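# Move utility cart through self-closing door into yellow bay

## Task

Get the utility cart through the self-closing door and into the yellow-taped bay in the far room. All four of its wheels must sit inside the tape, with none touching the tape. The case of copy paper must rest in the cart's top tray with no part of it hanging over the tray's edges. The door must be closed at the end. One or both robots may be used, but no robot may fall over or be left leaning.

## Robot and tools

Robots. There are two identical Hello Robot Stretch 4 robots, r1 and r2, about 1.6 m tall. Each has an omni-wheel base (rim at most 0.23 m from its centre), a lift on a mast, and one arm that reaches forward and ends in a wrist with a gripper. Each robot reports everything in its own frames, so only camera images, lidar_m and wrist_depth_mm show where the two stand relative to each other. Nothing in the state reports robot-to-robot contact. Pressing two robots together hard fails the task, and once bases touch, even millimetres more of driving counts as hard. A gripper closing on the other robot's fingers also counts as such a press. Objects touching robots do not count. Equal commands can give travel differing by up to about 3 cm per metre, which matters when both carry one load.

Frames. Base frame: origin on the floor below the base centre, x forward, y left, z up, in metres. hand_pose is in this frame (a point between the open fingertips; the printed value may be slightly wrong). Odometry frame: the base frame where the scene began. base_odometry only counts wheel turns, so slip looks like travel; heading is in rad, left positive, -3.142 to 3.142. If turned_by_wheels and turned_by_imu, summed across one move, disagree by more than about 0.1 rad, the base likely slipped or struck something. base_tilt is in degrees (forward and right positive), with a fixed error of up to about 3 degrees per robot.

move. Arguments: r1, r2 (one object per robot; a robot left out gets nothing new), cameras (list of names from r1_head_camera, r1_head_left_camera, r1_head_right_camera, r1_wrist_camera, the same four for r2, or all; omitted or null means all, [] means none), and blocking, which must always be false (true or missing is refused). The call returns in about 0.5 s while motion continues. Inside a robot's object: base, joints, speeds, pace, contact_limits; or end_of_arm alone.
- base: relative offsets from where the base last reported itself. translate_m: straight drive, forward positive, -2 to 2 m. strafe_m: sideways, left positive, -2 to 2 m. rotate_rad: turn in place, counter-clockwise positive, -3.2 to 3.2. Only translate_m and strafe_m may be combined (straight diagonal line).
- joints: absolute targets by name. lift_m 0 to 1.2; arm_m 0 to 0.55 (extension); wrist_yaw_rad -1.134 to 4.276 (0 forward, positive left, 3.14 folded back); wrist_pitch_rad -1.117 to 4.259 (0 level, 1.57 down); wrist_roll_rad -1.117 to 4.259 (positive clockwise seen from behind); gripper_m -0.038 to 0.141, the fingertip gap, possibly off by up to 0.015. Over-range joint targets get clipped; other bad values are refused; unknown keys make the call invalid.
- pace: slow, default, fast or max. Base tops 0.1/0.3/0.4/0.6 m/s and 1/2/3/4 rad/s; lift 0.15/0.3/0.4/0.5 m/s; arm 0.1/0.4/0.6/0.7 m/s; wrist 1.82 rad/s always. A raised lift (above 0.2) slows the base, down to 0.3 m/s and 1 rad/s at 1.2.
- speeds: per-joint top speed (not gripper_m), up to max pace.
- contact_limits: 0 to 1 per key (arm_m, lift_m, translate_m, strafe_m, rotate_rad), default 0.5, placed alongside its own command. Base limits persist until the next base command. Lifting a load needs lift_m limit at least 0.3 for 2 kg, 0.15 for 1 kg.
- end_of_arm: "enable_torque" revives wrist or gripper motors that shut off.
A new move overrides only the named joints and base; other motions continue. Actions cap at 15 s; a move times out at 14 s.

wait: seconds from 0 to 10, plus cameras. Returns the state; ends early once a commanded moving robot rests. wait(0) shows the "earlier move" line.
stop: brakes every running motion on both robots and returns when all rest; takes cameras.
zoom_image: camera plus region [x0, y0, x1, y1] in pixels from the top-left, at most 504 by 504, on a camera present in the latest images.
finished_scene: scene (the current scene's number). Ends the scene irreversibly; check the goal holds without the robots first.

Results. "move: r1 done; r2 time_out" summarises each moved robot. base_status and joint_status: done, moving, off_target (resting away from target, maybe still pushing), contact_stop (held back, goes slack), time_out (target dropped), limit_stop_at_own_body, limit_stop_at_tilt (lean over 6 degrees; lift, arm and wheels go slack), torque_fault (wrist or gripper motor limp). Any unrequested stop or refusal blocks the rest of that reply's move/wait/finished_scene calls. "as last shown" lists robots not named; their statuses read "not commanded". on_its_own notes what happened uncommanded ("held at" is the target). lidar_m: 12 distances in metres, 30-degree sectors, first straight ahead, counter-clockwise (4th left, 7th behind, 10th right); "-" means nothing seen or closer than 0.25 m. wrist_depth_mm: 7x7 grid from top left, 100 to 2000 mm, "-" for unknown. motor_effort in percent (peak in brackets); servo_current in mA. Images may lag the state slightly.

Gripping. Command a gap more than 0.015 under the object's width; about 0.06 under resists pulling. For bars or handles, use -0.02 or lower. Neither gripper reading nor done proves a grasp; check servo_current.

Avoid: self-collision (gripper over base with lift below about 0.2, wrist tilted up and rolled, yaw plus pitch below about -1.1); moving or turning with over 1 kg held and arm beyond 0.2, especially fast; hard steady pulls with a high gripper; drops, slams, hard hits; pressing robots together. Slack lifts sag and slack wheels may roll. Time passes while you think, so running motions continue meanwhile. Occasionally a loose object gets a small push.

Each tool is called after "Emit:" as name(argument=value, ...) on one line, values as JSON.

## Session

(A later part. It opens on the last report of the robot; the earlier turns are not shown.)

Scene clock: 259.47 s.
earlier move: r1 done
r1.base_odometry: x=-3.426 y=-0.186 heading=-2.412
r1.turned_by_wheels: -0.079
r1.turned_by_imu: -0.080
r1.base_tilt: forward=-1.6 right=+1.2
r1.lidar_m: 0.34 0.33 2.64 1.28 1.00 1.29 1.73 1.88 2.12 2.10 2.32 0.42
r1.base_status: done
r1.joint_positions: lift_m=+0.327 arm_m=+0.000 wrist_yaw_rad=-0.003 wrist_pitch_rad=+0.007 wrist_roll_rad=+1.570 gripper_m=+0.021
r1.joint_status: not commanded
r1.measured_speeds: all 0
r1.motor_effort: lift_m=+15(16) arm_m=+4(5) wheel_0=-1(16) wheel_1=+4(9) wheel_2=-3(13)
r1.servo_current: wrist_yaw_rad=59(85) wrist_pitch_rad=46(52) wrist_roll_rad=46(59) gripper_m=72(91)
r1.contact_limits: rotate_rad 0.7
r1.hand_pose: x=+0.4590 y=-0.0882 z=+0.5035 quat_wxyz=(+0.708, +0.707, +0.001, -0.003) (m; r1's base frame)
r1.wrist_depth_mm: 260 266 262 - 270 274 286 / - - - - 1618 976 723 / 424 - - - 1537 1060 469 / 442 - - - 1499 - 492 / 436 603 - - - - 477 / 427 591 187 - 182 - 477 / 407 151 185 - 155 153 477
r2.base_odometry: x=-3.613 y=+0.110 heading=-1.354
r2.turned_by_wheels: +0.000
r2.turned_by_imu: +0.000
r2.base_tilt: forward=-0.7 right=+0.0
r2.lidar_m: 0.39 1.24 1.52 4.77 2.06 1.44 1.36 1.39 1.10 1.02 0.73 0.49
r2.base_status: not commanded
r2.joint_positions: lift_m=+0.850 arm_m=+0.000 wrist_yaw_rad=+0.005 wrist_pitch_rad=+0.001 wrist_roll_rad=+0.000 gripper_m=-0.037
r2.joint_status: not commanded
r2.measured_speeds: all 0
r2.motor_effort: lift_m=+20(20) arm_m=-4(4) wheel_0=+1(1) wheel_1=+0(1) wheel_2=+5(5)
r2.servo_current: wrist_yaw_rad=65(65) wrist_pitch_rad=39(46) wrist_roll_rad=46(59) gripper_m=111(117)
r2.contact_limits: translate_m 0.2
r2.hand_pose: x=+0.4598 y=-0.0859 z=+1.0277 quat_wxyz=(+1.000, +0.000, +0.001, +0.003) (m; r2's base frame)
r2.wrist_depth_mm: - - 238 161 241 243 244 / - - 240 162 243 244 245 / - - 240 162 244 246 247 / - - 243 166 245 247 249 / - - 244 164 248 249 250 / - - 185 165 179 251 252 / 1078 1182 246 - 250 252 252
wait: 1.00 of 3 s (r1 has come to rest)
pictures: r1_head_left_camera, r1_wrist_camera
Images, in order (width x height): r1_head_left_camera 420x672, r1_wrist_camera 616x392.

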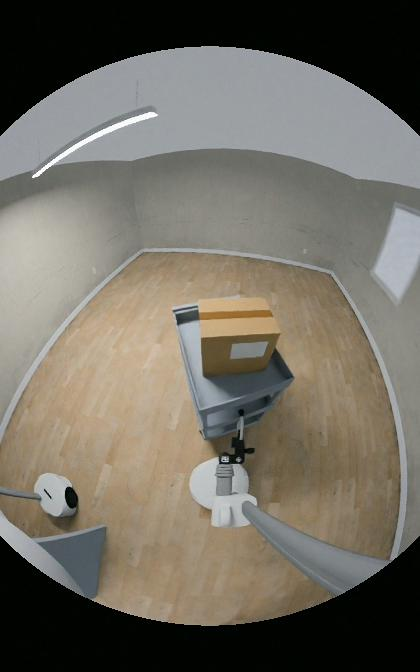

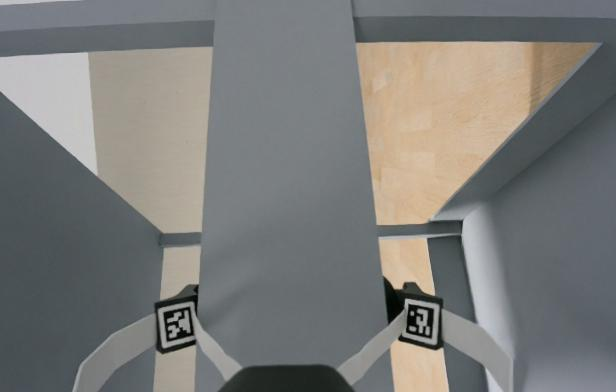

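Emit:
move(r1={"base":{"translate_m":-0.8,"strafe_m":0.2},"pace":"slow","contact_limits":{"translate_m":0.7}}, blocking=false, cameras=[])

Emit:
wait(seconds=10, cameras=["r1_head_left_camera"])

Scene clock: 266.97 s.
move: r1 moving
r1.base_odometry: x=-3.415 y=-0.180 heading=-2.412
r1.turned_by_wheels: +0.000
r1.turned_by_imu: -0.001
r1.base_tilt: forward=-1.6 right=+1.3
r1.lidar_m: 0.34 0.34 2.64 1.27 1.02 1.28 1.70 1.88 2.14 2.11 2.31 0.44
r1.base_status: translate_m moving; strafe_m moving
r1.joint_positions: lift_m=+0.327 arm_m=+0.000 wrist_yaw_rad=-0.003 wrist_pitch_rad=+0.007 wrist_roll_rad=+1.570 gripper_m=+0.021
r1.joint_status: not commanded
r1.measured_speeds: translate_m=-0.047 strafe_m=+0.012 rotate_rad=+0.000 lift_m=+0.000 arm_m=+0.000 wrist_yaw_rad=+0.000 wrist_pitch_rad=+0.000 wrist_roll_rad=+0.000
r1.motor_effort: lift_m=+16(16) arm_m=-2(4) wheel_0=-10(10) wheel_1=-3(4) wheel_2=+9(9)
r1.servo_current: wrist_yaw_rad=52(65) wrist_pitch_rad=52(59) wrist_roll_rad=52(59) gripper_m=78(78)
r1.contact_limits: translate_m 0.7
r1.hand_pose: x=+0.4591 y=-0.0882 z=+0.5035 quat_wxyz=(+0.708, +0.707, +0.002, -0.003) (m; r1's base frame)
r1.wrist_depth_mm: 265 270 259 - 273 278 634 / - - - - 1618 976 732 / 427 - - - 1499 1078 469 / 445 - - - 1499 - 496 / 442 597 - - 831 - 473 / 433 554 186 - 182 - 473 / 404 151 185 - 157 143 473
r2: as last shown
r2.lidar_m: 0.42 1.25 1.48 4.78 2.03 1.43 1.34 1.38 1.08 1.01 0.72 0.48
r2.motor_effort: lift_m=+20(20) arm_m=-4(4) wheel_0=+1(1) wheel_1=-1(1) wheel_2=+5(5)
r2.servo_current: wrist_yaw_rad=59(59) wrist_pitch_rad=46(46) wrist_roll_rad=52(52) gripper_m=111(117)
r2.contact_limits: translate_m 0.2
r2.wrist_depth_mm: - - 237 161 241 243 245 / - - 240 162 243 245 246 / - - 241 163 244 246 248 / - - 242 166 245 249 249 / - - 244 164 247 249 250 / - - 185 166 179 249 253 / - 1160 247 - 251 252 252
pictures: none
No camera images: "cameras" was empty.

Scene clock: 275.97 s.
earlier move: r1 done
r1.base_odometry: x=-2.696 y=+0.198 heading=-2.412
r1.turned_by_wheels: +0.000
r1.turned_by_imu: -0.004
r1.base_tilt: forward=-1.6 right=+1.2
r1.lidar_m: 0.39 3.18 0.66 0.66 0.72 1.09 0.95 1.00 1.57 2.18 2.40 0.37
r1.base_status: done
r1.joint_positions: lift_m=+0.327 arm_m=+0.000 wrist_yaw_rad=-0.004 wrist_pitch_rad=+0.007 wrist_roll_rad=+1.570 gripper_m=+0.021
r1.joint_status: not commanded
r1.measured_speeds: all 0
r1.motor_effort: lift_m=+16(16) arm_m=-4(4) wheel_0=-7(14) wheel_1=-3(8) wheel_2=+2(10)
r1.servo_current: wrist_yaw_rad=46(72) wrist_pitch_rad=46(65) wrist_roll_rad=39(78) gripper_m=72(85)
r1.contact_limits: translate_m 0.7
r1.hand_pose: x=+0.4590 y=-0.0885 z=+0.5035 quat_wxyz=(+0.708, +0.707, +0.001, -0.004) (m; r1's base frame)
r1.wrist_depth_mm: 436 554 117 118 - - 484 / 439 569 - - - - 492 / 439 559 - - - - 473 / 442 603 - - - - 480 / 442 - - - - 661 473 / 415 - - - 180 500 473 / 407 167 - - 1366 1078 433
r2.base_odometry: x=-3.613 y=+0.110 heading=-1.354
r2.turned_by_wheels: +0.000
r2.turned_by_imu: +0.001
r2.base_tilt: forward=-0.6 right=+0.1
r2.lidar_m: 0.40 1.11 4.64 4.77 2.00 1.45 1.35 1.37 1.08 1.01 0.72 0.47
r2.base_status: not commanded
r2.joint_positions: lift_m=+0.850 arm_m=+0.000 wrist_yaw_rad=+0.005 wrist_pitch_rad=+0.001 wrist_roll_rad=+0.000 gripper_m=-0.037
r2.joint_status: not commanded
r2.measured_speeds: all 0
r2.motor_effort: lift_m=+20(20) arm_m=-4(5) wheel_0=+1(1) wheel_1=-1(1) wheel_2=+5(5)
r2.servo_current: wrist_yaw_rad=59(65) wrist_pitch_rad=33(46) wrist_roll_rad=46(65) gripper_m=117(117)
r2.contact_limits: translate_m 0.2
r2.hand_pose: x=+0.4598 y=-0.0859 z=+1.0277 quat_wxyz=(+1.000, +0.000, +0.001, +0.003) (m; r2's base frame)
r2.wrist_depth_mm: - - 238 161 242 243 245 / - - 240 162 242 245 246 / - - 240 163 245 246 248 / - 1160 244 166 246 248 249 / 976 1042 243 164 246 250 250 / - 976 185 165 179 251 252 / - 820 246 - 250 251 254
wait: 9.00 of 10 s (r1 has come to rest)
pictures: r1_head_left_camera
Images, in order (width x height): r1_head_left_camera 420x672.

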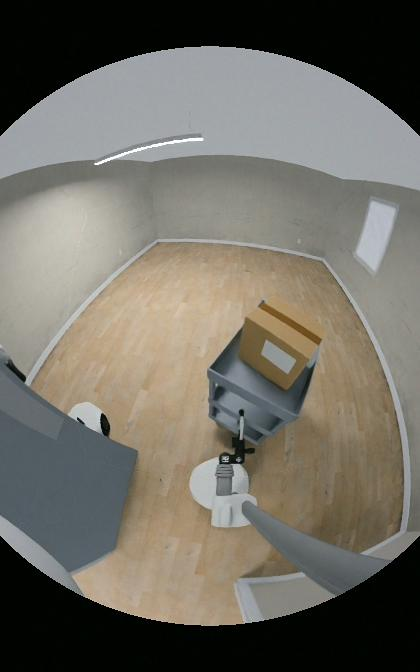

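Emit:
move(r1={"base":{"translate_m":-0.785,"strafe_m":0.15},"pace":"slow","contact_limits":{"translate_m":0.7}}, blocking=false, cameras=[])

Emit:
wait(seconds=10, cameras=["r1_head_left_camera"])

Scene clock: 285.70 s.
move: r1 moving
r1.base_odometry: x=-2.685 y=+0.204 heading=-2.413
r1.turned_by_wheels: +0.000
r1.turned_by_imu: -0.001
r1.base_tilt: forward=-1.6 right=+1.3
r1.lidar_m: 0.41 3.21 0.69 0.66 0.71 1.08 0.94 0.99 1.53 2.20 2.41 0.38
r1.base_status: translate_m moving; strafe_m moving
r1.joint_positions: lift_m=+0.327 arm_m=+0.000 wrist_yaw_rad=-0.004 wrist_pitch_rad=+0.007 wrist_roll_rad=+1.570 gripper_m=+0.021
r1.joint_status: not commanded
r1.measured_speeds: translate_m=-0.049 strafe_m=+0.010 rotate_rad=+0.001 lift_m=+0.000 arm_m=+0.000 wrist_yaw_rad=+0.000 wrist_pitch_rad=+0.000 wrist_roll_rad=+0.000
r1.motor_effort: lift_m=+16(16) arm_m=-4(4) wheel_0=-11(11) wheel_1=-5(7) wheel_2=+9(9)
r1.servo_current: wrist_yaw_rad=52(59) wrist_pitch_rad=52(52) wrist_roll_rad=33(59) gripper_m=78(78)
r1.contact_limits: translate_m 0.7
r1.hand_pose: x=+0.4590 y=-0.0885 z=+0.5035 quat_wxyz=(+0.708, +0.707, +0.001, -0.004) (m; r1's base frame)
r1.wrist_depth_mm: 439 559 117 117 - - 488 / 439 564 - - - - 500 / 436 564 - - - - 477 / 439 603 - - - - 473 / 439 - - - - 640 473 / 415 - - - 180 517 473 / 410 158 - - 1397 1078 436
r2: as last shown
r2.turned_by_imu: +0.000
r2.base_tilt: forward=-0.6 right=+0.0
r2.lidar_m: 0.40 1.10 4.67 4.77 2.03 1.43 1.35 1.40 1.07 1.00 0.72 0.50
r2.motor_effort: lift_m=+20(20) arm_m=-4(4) wheel_0=+0(1) wheel_1=+0(1) wheel_2=+5(5)
r2.servo_current: wrist_yaw_rad=52(59) wrist_pitch_rad=39(46) wrist_roll_rad=52(59) gripper_m=111(111)
r2.contact_limits: translate_m 0.2
r2.wrist_depth_mm: - - 238 160 240 243 246 / - - 240 162 242 245 246 / - - 242 163 245 245 247 / - 1118 243 166 246 246 249 / 976 1078 244 164 247 250 249 / - 904 185 165 179 250 252 / - - 246 - 249 251 254
pictures: none
No camera images: "cameras" was empty.

Scene clock: 294.47 s.
earlier move: r1 done
r1.base_odometry: x=-2.011 y=+0.608 heading=-2.413
r1.turned_by_wheels: +0.000
r1.turned_by_imu: -0.002
r1.base_tilt: forward=-1.6 right=+1.3
r1.lidar_m: 0.38 0.79 0.62 0.59 2.82 3.08 3.06 3.34 0.36 1.16 0.40 0.30
r1.base_status: done
r1.joint_positions: lift_m=+0.327 arm_m=+0.000 wrist_yaw_rad=-0.003 wrist_pitch_rad=+0.007 wrist_roll_rad=+1.570 gripper_m=+0.021
r1.joint_status: not commanded
r1.measured_speeds: all 0
r1.motor_effort: lift_m=+16(16) arm_m=-4(4) wheel_0=-8(13) wheel_1=-4(7) wheel_2=+1(9)
r1.servo_current: wrist_yaw_rad=52(78) wrist_pitch_rad=65(65) wrist_roll_rad=39(65) gripper_m=72(85)
r1.contact_limits: translate_m 0.7
r1.hand_pose: x=+0.4590 y=-0.0883 z=+0.5035 quat_wxyz=(+0.708, +0.707, +0.001, -0.004) (m; r1's base frame)
r1.wrist_depth_mm: - - - - - - - / 415 - - - - - - / 436 - - - - - 477 / 439 114 110 107 - - 500 / 415 - - - - 960 466 / 407 - - - 178 842 436 / - 150 - - 152 155 -
r2.base_odometry: x=-3.613 y=+0.110 heading=-1.354
r2.turned_by_wheels: +0.000
r2.turned_by_imu: +0.001
r2.base_tilt: forward=-0.7 right=+0.1
r2.lidar_m: 0.38 3.48 4.63 4.77 2.03 1.45 1.35 1.39 1.10 1.03 0.75 0.47
r2.base_status: not commanded
r2.joint_positions: lift_m=+0.850 arm_m=+0.000 wrist_yaw_rad=+0.005 wrist_pitch_rad=+0.001 wrist_roll_rad=+0.000 gripper_m=-0.037
r2.joint_status: not commanded
r2.measured_speeds: all 0
r2.motor_effort: lift_m=+20(20) arm_m=-4(5) wheel_0=+1(1) wheel_1=-1(1) wheel_2=+5(5)
r2.servo_current: wrist_yaw_rad=52(65) wrist_pitch_rad=39(52) wrist_roll_rad=46(65) gripper_m=111(124)
r2.contact_limits: translate_m 0.2
r2.hand_pose: x=+0.4598 y=-0.0859 z=+1.0277 quat_wxyz=(+1.000, +0.000, +0.001, +0.003) (m; r2's base frame)
r2.wrist_depth_mm: - - 238 161 241 243 244 / - - 238 162 243 244 246 / - - 241 162 245 244 246 / - - 242 166 246 247 249 / - - 245 164 249 249 250 / - - 185 165 179 250 251 / - - 247 - 249 252 254
wait: 8.77 of 10 s (r1 has come to rest)
pictures: r1_head_left_camera
Images, in order (width x height): r1_head_left_camera 420x672.

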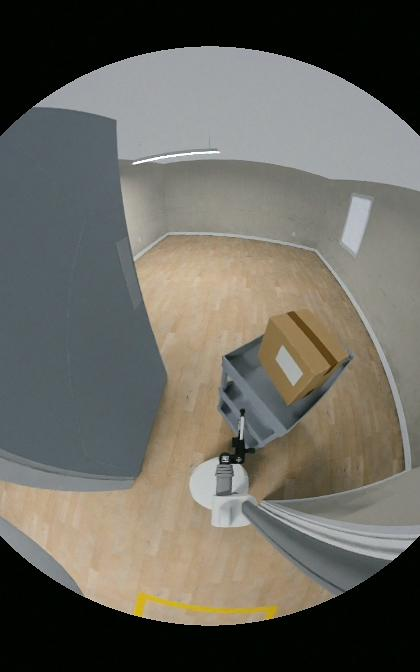

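Emit:
move(r1={"base":{"translate_m":-0.27,"strafe_m":0.2},"pace":"slow","contact_limits":{"translate_m":0.6}}, blocking=false, cameras=[])

Emit:
wait(seconds=8, cameras=["r1_head_left_camera","r1_head_camera"])

Scene clock: 326.37 s.
move: r1 moving
r1.base_odometry: x=-1.997 y=+0.610 heading=-2.414
r1.turned_by_wheels: -0.001
r1.turned_by_imu: -0.001
r1.base_tilt: forward=-1.5 right=+1.3
r1.lidar_m: 0.40 0.79 0.60 0.56 2.78 3.05 3.02 3.33 0.38 1.03 0.39 0.31
r1.base_status: translate_m moving; strafe_m moving
r1.joint_positions: lift_m=+0.327 arm_m=+0.000 wrist_yaw_rad=-0.006 wrist_pitch_rad=+0.007 wrist_roll_rad=+1.570 gripper_m=+0.021
r1.joint_status: not commanded
r1.measured_speeds: translate_m=-0.042 strafe_m=+0.031 rotate_rad=-0.002 lift_m=+0.000 arm_m=+0.000 wrist_yaw_rad=-0.015 wrist_pitch_rad=+0.000 wrist_roll_rad=+0.000
r1.motor_effort: lift_m=+16(16) arm_m=-4(4) wheel_0=-16(16) wheel_1=+2(4) wheel_2=+3(6)
r1.servo_current: wrist_yaw_rad=46(85) wrist_pitch_rad=52(52) wrist_roll_rad=52(65) gripper_m=72(78)
r1.contact_limits: translate_m 0.6
r1.hand_pose: x=+0.4588 y=-0.0891 z=+0.5035 quat_wxyz=(+0.708, +0.707, +0.000, -0.004) (m; r1's base frame)
r1.wrist_depth_mm: 392 - - - - - - / 415 - - - - - - / 439 - - - - - 473 / 436 117 109 110 - 525 500 / 415 - - - - 960 466 / 410 - - - 179 842 439 / - 150 - - 153 155 -
r2: as last shown
r2.turned_by_imu: +0.000
r2.lidar_m: 0.36 3.46 4.66 4.78 2.03 1.44 1.34 1.36 1.09 1.01 0.71 0.48
r2.motor_effort: lift_m=+20(20) arm_m=-4(4) wheel_0=+0(1) wheel_1=+0(1) wheel_2=+5(5)
r2.servo_current: wrist_yaw_rad=46(52) wrist_pitch_rad=46(46) wrist_roll_rad=52(52) gripper_m=117(117)
r2.contact_limits: translate_m 0.2
r2.wrist_depth_mm: - - 239 161 241 243 244 / - - 239 162 243 244 247 / - - 242 163 244 247 246 / - - 243 166 246 248 249 / - - 244 164 247 249 250 / - - 185 166 179 250 252 / - - 246 - 250 253 254
pictures: none
No camera images: "cameras" was empty.

Scene clock: 330.43 s.
earlier move: r1 done
r1.base_odometry: x=-1.677 y=+0.639 heading=-2.415
r1.turned_by_wheels: -0.001
r1.turned_by_imu: -0.005
r1.base_tilt: forward=-1.6 right=+1.3
r1.lidar_m: 0.41 0.57 0.46 0.50 2.56 2.81 2.75 2.99 2.42 0.49 0.31 0.25
r1.base_status: done
r1.joint_positions: lift_m=+0.327 arm_m=+0.000 wrist_yaw_rad=-0.013 wrist_pitch_rad=+0.007 wrist_roll_rad=+1.570 gripper_m=+0.021
r1.joint_status: not commanded
r1.measured_speeds: all 0
r1.motor_effort: lift_m=+15(16) arm_m=+4(4) wheel_0=-13(22) wheel_1=-1(4) wheel_2=-5(7)
r1.servo_current: wrist_yaw_rad=91(91) wrist_pitch_rad=52(59) wrist_roll_rad=59(72) gripper_m=72(78)
r1.contact_limits: translate_m 0.6
r1.hand_pose: x=+0.4581 y=-0.0912 z=+0.5035 quat_wxyz=(+0.708, +0.707, -0.002, -0.007) (m; r1's base frame)
r1.wrist_depth_mm: - - - - - - - / - - - - - - - / - - - - - - - / - - - - - - - / 392 - - - - - - / 410 179 104 - 180 172 421 / - - - - 1397 1078 676
r2.base_odometry: x=-3.613 y=+0.110 heading=-1.354
r2.turned_by_wheels: +0.000
r2.turned_by_imu: +0.001
r2.base_tilt: forward=-0.7 right=+0.1
r2.lidar_m: 0.39 3.48 4.64 4.77 2.03 1.43 1.36 1.40 1.08 1.02 0.75 0.48
r2.base_status: not commanded
r2.joint_positions: lift_m=+0.850 arm_m=+0.000 wrist_yaw_rad=+0.005 wrist_pitch_rad=+0.001 wrist_roll_rad=+0.000 gripper_m=-0.037
r2.joint_status: not commanded
r2.measured_speeds: all 0
r2.motor_effort: lift_m=+20(20) arm_m=-4(4) wheel_0=+1(1) wheel_1=-1(1) wheel_2=+5(5)
r2.servo_current: wrist_yaw_rad=46(72) wrist_pitch_rad=46(52) wrist_roll_rad=46(65) gripper_m=111(124)
r2.contact_limits: translate_m 0.2
r2.hand_pose: x=+0.4598 y=-0.0859 z=+1.0277 quat_wxyz=(+1.000, +0.000, +0.001, +0.003) (m; r2's base frame)
r2.wrist_depth_mm: - - 238 161 242 242 245 / - - 240 162 243 245 246 / - - 240 163 245 247 247 / - - 243 166 246 247 248 / - - 244 164 247 249 250 / - - 186 165 179 251 251 / - - 246 - 250 251 253
wait: 4.07 of 8 s (r1 has come to rest)
pictures: r1_head_camera, r1_head_left_camera
Images, in order (width x height): r1_head_camera 420x560, r1_head_left_camera 420x672.

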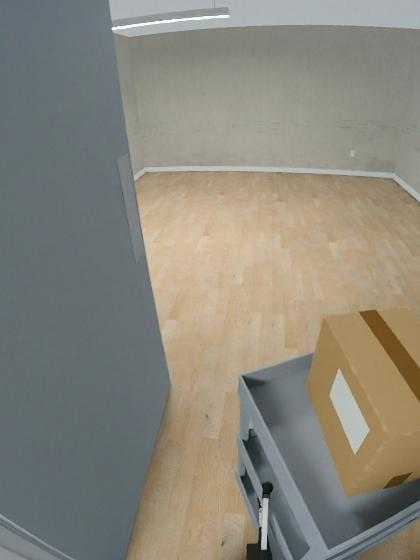

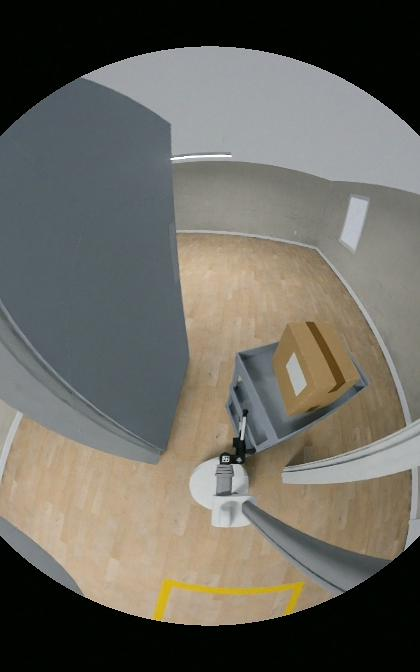

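Emit:
move(r1={"base":{"translate_m":0.8,"strafe_m":0.0},"pace":"slow","contact_limits":{"translate_m":0.6}}, blocking=false, cameras=[])

Emit:
wait(seconds=10, cameras=["r1_head_left_camera","r1_head_camera"])

Scene clock: 365.77 s.
move: r1 moving
r1.base_odometry: x=-1.686 y=+0.631 heading=-2.416
r1.turned_by_wheels: -0.001
r1.turned_by_imu: -0.001
r1.base_tilt: forward=-1.6 right=+1.3
r1.lidar_m: 0.41 0.59 0.46 0.47 2.55 2.81 2.77 3.02 2.42 0.50 0.32 0.26
r1.base_status: translate_m moving; strafe_m moving
r1.joint_positions: lift_m=+0.327 arm_m=+0.000 wrist_yaw_rad=-0.015 wrist_pitch_rad=+0.007 wrist_roll_rad=+1.570 gripper_m=+0.021
r1.joint_status: not commanded
r1.measured_speeds: translate_m=+0.049 strafe_m=+0.000 rotate_rad=+0.001 lift_m=+0.000 arm_m=+0.000 wrist_yaw_rad=-0.005 wrist_pitch_rad=+0.000 wrist_roll_rad=+0.000
r1.motor_effort: lift_m=+15(16) arm_m=+4(4) wheel_0=-3(11) wheel_1=+2(4) wheel_2=-16(17)
r1.servo_current: wrist_yaw_rad=85(91) wrist_pitch_rad=46(59) wrist_roll_rad=65(65) gripper_m=72(78)
r1.contact_limits: translate_m 0.6
r1.hand_pose: x=+0.4579 y=-0.0919 z=+0.5035 quat_wxyz=(+0.708, +0.707, -0.003, -0.008) (m; r1's base frame)
r1.wrist_depth_mm: - - - - - - - / - - - - - - - / - - - - - - - / - - - - - - - / 392 - - - - - - / 392 179 104 - 180 172 424 / - - - - 1397 1098 -
r2: as last shown
r2.turned_by_imu: +0.000
r2.base_tilt: forward=-0.7 right=+0.0
r2.lidar_m: 0.39 3.48 4.65 4.76 2.02 1.43 1.34 1.40 1.09 1.03 0.75 0.50
r2.motor_effort: lift_m=+20(20) arm_m=-4(4) wheel_0=+0(1) wheel_1=-1(1) wheel_2=+5(5)
r2.servo_current: wrist_yaw_rad=52(59) wrist_pitch_rad=39(46) wrist_roll_rad=52(59) gripper_m=104(117)
r2.contact_limits: translate_m 0.2
r2.wrist_depth_mm: - - 238 161 243 243 245 / - - 241 162 242 246 246 / - - 240 163 243 246 248 / - - 242 166 245 248 249 / - - 244 164 247 248 250 / - - 185 165 179 250 253 / - - 247 - 250 252 253
pictures: none
No camera images: "cameras" was empty.

Scene clock: 374.57 s.
earlier move: r1 done
r1.base_odometry: x=-2.274 y=+0.107 heading=-2.414
r1.turned_by_wheels: +0.002
r1.turned_by_imu: +0.003
r1.base_tilt: forward=-1.6 right=+1.3
r1.lidar_m: 0.37 0.46 0.35 0.35 0.37 0.60 3.53 0.86 1.05 2.49 2.71 0.36
r1.base_status: done
r1.joint_positions: lift_m=+0.327 arm_m=+0.000 wrist_yaw_rad=+0.003 wrist_pitch_rad=+0.007 wrist_roll_rad=+1.570 gripper_m=+0.021
r1.joint_status: not commanded
r1.measured_speeds: all 0
r1.motor_effort: lift_m=+15(16) arm_m=+4(4) wheel_0=+4(18) wheel_1=+3(9) wheel_2=-3(19)
r1.servo_current: wrist_yaw_rad=39(137) wrist_pitch_rad=52(65) wrist_roll_rad=46(65) gripper_m=78(85)
r1.contact_limits: translate_m 0.6
r1.hand_pose: x=+0.4596 y=-0.0865 z=+0.5035 quat_wxyz=(+0.707, +0.707, +0.004, -0.001) (m; r1's base frame)
r1.wrist_depth_mm: 442 539 107 107 - - 480 / 442 535 114 115 - - 484 / 442 569 - - - - 496 / 439 564 - - - - 477 / 433 647 - - - 621 477 / 410 - - - 181 535 477 / 402 173 181 - 163 1042 430
r2.base_odometry: x=-3.613 y=+0.110 heading=-1.354
r2.turned_by_wheels: +0.000
r2.turned_by_imu: +0.001
r2.base_tilt: forward=-0.7 right=+0.1
r2.lidar_m: 0.40 0.74 4.66 4.80 2.03 1.42 1.35 1.39 1.10 1.01 0.72 0.47
r2.base_status: not commanded
r2.joint_positions: lift_m=+0.850 arm_m=+0.000 wrist_yaw_rad=+0.005 wrist_pitch_rad=+0.001 wrist_roll_rad=+0.000 gripper_m=-0.037
r2.joint_status: not commanded
r2.measured_speeds: all 0
r2.motor_effort: lift_m=+20(20) arm_m=-4(5) wheel_0=+1(1) wheel_1=+0(1) wheel_2=+5(5)
r2.servo_current: wrist_yaw_rad=52(65) wrist_pitch_rad=39(46) wrist_roll_rad=39(65) gripper_m=111(124)
r2.contact_limits: translate_m 0.2
r2.hand_pose: x=+0.4598 y=-0.0859 z=+1.0277 quat_wxyz=(+1.000, +0.000, +0.001, +0.003) (m; r2's base frame)
r2.wrist_depth_mm: - - 238 161 242 242 244 / - - 239 162 243 245 246 / - - 240 162 245 245 248 / - 676 242 166 245 247 250 / 904 640 244 163 246 249 250 / 661 634 185 166 179 251 252 / 574 508 246 - 250 252 253
wait: 8.80 of 10 s (r1 has come to rest)
pictures: r1_head_camera, r1_head_left_camera
Images, in order (width x height): r1_head_camera 420x560, r1_head_left_camera 420x672.

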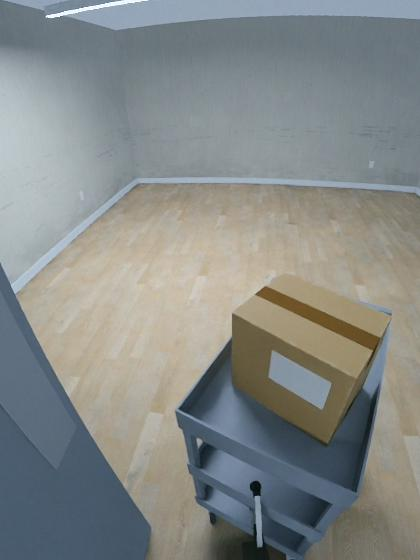

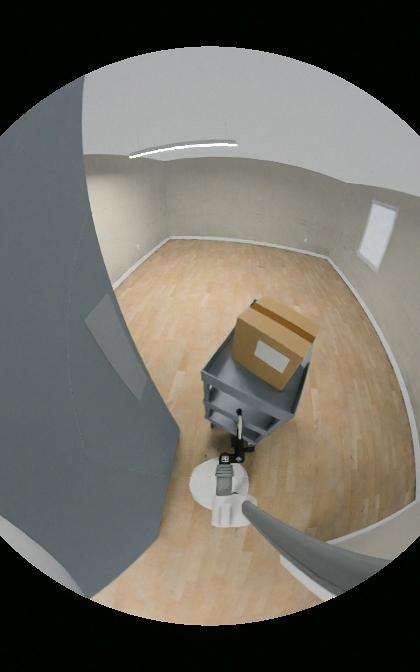

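Emit:
move(r1={"base":{"translate_m":-0.65,"strafe_m":0.06},"pace":"slow","contact_limits":{"translate_m":0.6}}, blocking=false, cameras=[])

Emit:
wait(seconds=10, cameras=["r1_head_left_camera","r1_head_camera"])

Scene clock: 394.00 s.
move: r1 moving
r1.base_odometry: x=-2.264 y=+0.114 heading=-2.415
r1.turned_by_wheels: +0.000
r1.turned_by_imu: +0.000
r1.base_tilt: forward=-1.6 right=+1.3
r1.lidar_m: 0.38 0.47 0.35 0.35 0.36 0.59 3.52 0.83 1.01 2.49 2.70 0.36
r1.base_status: translate_m moving; strafe_m moving
r1.joint_positions: lift_m=+0.327 arm_m=+0.000 wrist_yaw_rad=+0.003 wrist_pitch_rad=+0.007 wrist_roll_rad=+1.570 gripper_m=+0.021
r1.joint_status: not commanded
r1.measured_speeds: translate_m=-0.050 strafe_m=+0.005 rotate_rad=+0.000 lift_m=+0.000 arm_m=+0.000 wrist_yaw_rad=+0.000 wrist_pitch_rad=+0.000 wrist_roll_rad=+0.000
r1.motor_effort: lift_m=+16(16) arm_m=-4(4) wheel_0=-8(8) wheel_1=-4(6) wheel_2=+9(10)
r1.servo_current: wrist_yaw_rad=33(72) wrist_pitch_rad=46(59) wrist_roll_rad=39(65) gripper_m=72(78)
r1.contact_limits: translate_m 0.6
r1.hand_pose: x=+0.4596 y=-0.0865 z=+0.5035 quat_wxyz=(+0.707, +0.707, +0.004, -0.001) (m; r1's base frame)
r1.wrist_depth_mm: 445 574 109 110 - - 484 / 445 535 116 116 - - 480 / 439 569 - - - - 492 / 442 564 - - - - 477 / 436 - - - - 647 473 / 410 - - - 181 530 477 / 404 173 181 - 173 1025 433
r2: as last shown
r2.turned_by_imu: +0.000
r2.base_tilt: forward=-0.7 right=+0.0
r2.lidar_m: 0.39 0.75 4.64 4.78 2.06 1.44 1.35 1.40 1.08 1.03 0.73 0.47
r2.motor_effort: lift_m=+20(20) arm_m=-4(4) wheel_0=+0(1) wheel_1=-1(1) wheel_2=+5(5)
r2.servo_current: wrist_yaw_rad=52(59) wrist_pitch_rad=39(46) wrist_roll_rad=39(59) gripper_m=117(117)
r2.contact_limits: translate_m 0.2
r2.wrist_depth_mm: - - 238 161 240 243 245 / - - 239 162 243 244 246 / - - 242 163 244 246 247 / - 668 243 166 246 247 249 / 715 634 243 164 247 248 249 / 661 627 185 165 179 251 251 / 569 512 246 - 250 251 254
pictures: none
No camera images: "cameras" was empty.

Scene clock: 401.30 s.
earlier move: r1 done
r1.base_odometry: x=-1.749 y=+0.494 heading=-2.414
r1.turned_by_wheels: +0.000
r1.turned_by_imu: +0.002
r1.base_tilt: forward=-1.6 right=+1.3
r1.lidar_m: 0.38 0.39 0.36 0.38 2.49 2.92 2.89 3.07 0.58 0.56 2.67 0.45
r1.base_status: done
r1.joint_positions: lift_m=+0.327 arm_m=+0.000 wrist_yaw_rad=+0.005 wrist_pitch_rad=+0.007 wrist_roll_rad=+1.570 gripper_m=+0.021
r1.joint_status: not commanded
r1.measured_speeds: all 0
r1.motor_effort: lift_m=+15(16) arm_m=-4(4) wheel_0=+0(10) wheel_1=-3(8) wheel_2=+6(11)
r1.servo_current: wrist_yaw_rad=65(78) wrist_pitch_rad=52(59) wrist_roll_rad=33(72) gripper_m=72(85)
r1.contact_limits: translate_m 0.6
r1.hand_pose: x=+0.4597 y=-0.0860 z=+0.5035 quat_wxyz=(+0.707, +0.707, +0.004, -0.001) (m; r1's base frame)
r1.wrist_depth_mm: - - - - 1430 976 683 / - - - - 1464 1060 462 / 421 - - - 1499 - 492 / 442 609 - - 1499 - 492 / 436 597 - - 1499 - 477 / 413 585 187 - 187 170 480 / 407 176 185 - 172 153 477
r2.base_odometry: x=-3.613 y=+0.110 heading=-1.354
r2.turned_by_wheels: +0.000
r2.turned_by_imu: +0.001
r2.base_tilt: forward=-0.6 right=+0.1
r2.lidar_m: 0.37 3.51 4.64 4.77 2.01 1.44 1.35 1.38 1.07 1.03 0.72 0.48
r2.base_status: not commanded
r2.joint_positions: lift_m=+0.850 arm_m=+0.000 wrist_yaw_rad=+0.005 wrist_pitch_rad=+0.001 wrist_roll_rad=+0.000 gripper_m=-0.037
r2.joint_status: not commanded
r2.measured_speeds: all 0
r2.motor_effort: lift_m=+20(20) arm_m=-4(5) wheel_0=+0(1) wheel_1=+0(1) wheel_2=+4(5)
r2.servo_current: wrist_yaw_rad=52(65) wrist_pitch_rad=39(46) wrist_roll_rad=52(65) gripper_m=104(124)
r2.contact_limits: translate_m 0.2
r2.hand_pose: x=+0.4598 y=-0.0859 z=+1.0277 quat_wxyz=(+1.000, +0.000, +0.001, +0.003) (m; r2's base frame)
r2.wrist_depth_mm: - - 238 161 242 243 245 / - - 239 162 243 244 246 / - - 241 163 243 245 247 / - - 242 166 245 247 249 / - - 245 164 247 249 250 / - - 186 166 178 250 252 / - - 245 - 250 252 253
wait: 7.30 of 10 s (r1 has come to rest)
pictures: r1_head_camera, r1_head_left_camera
Images, in order (width x height): r1_head_camera 420x560, r1_head_left_camera 420x672.

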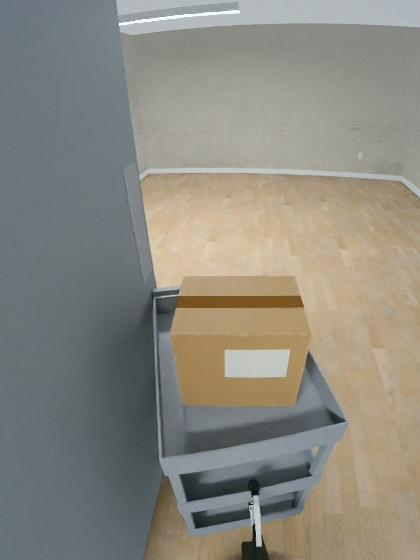

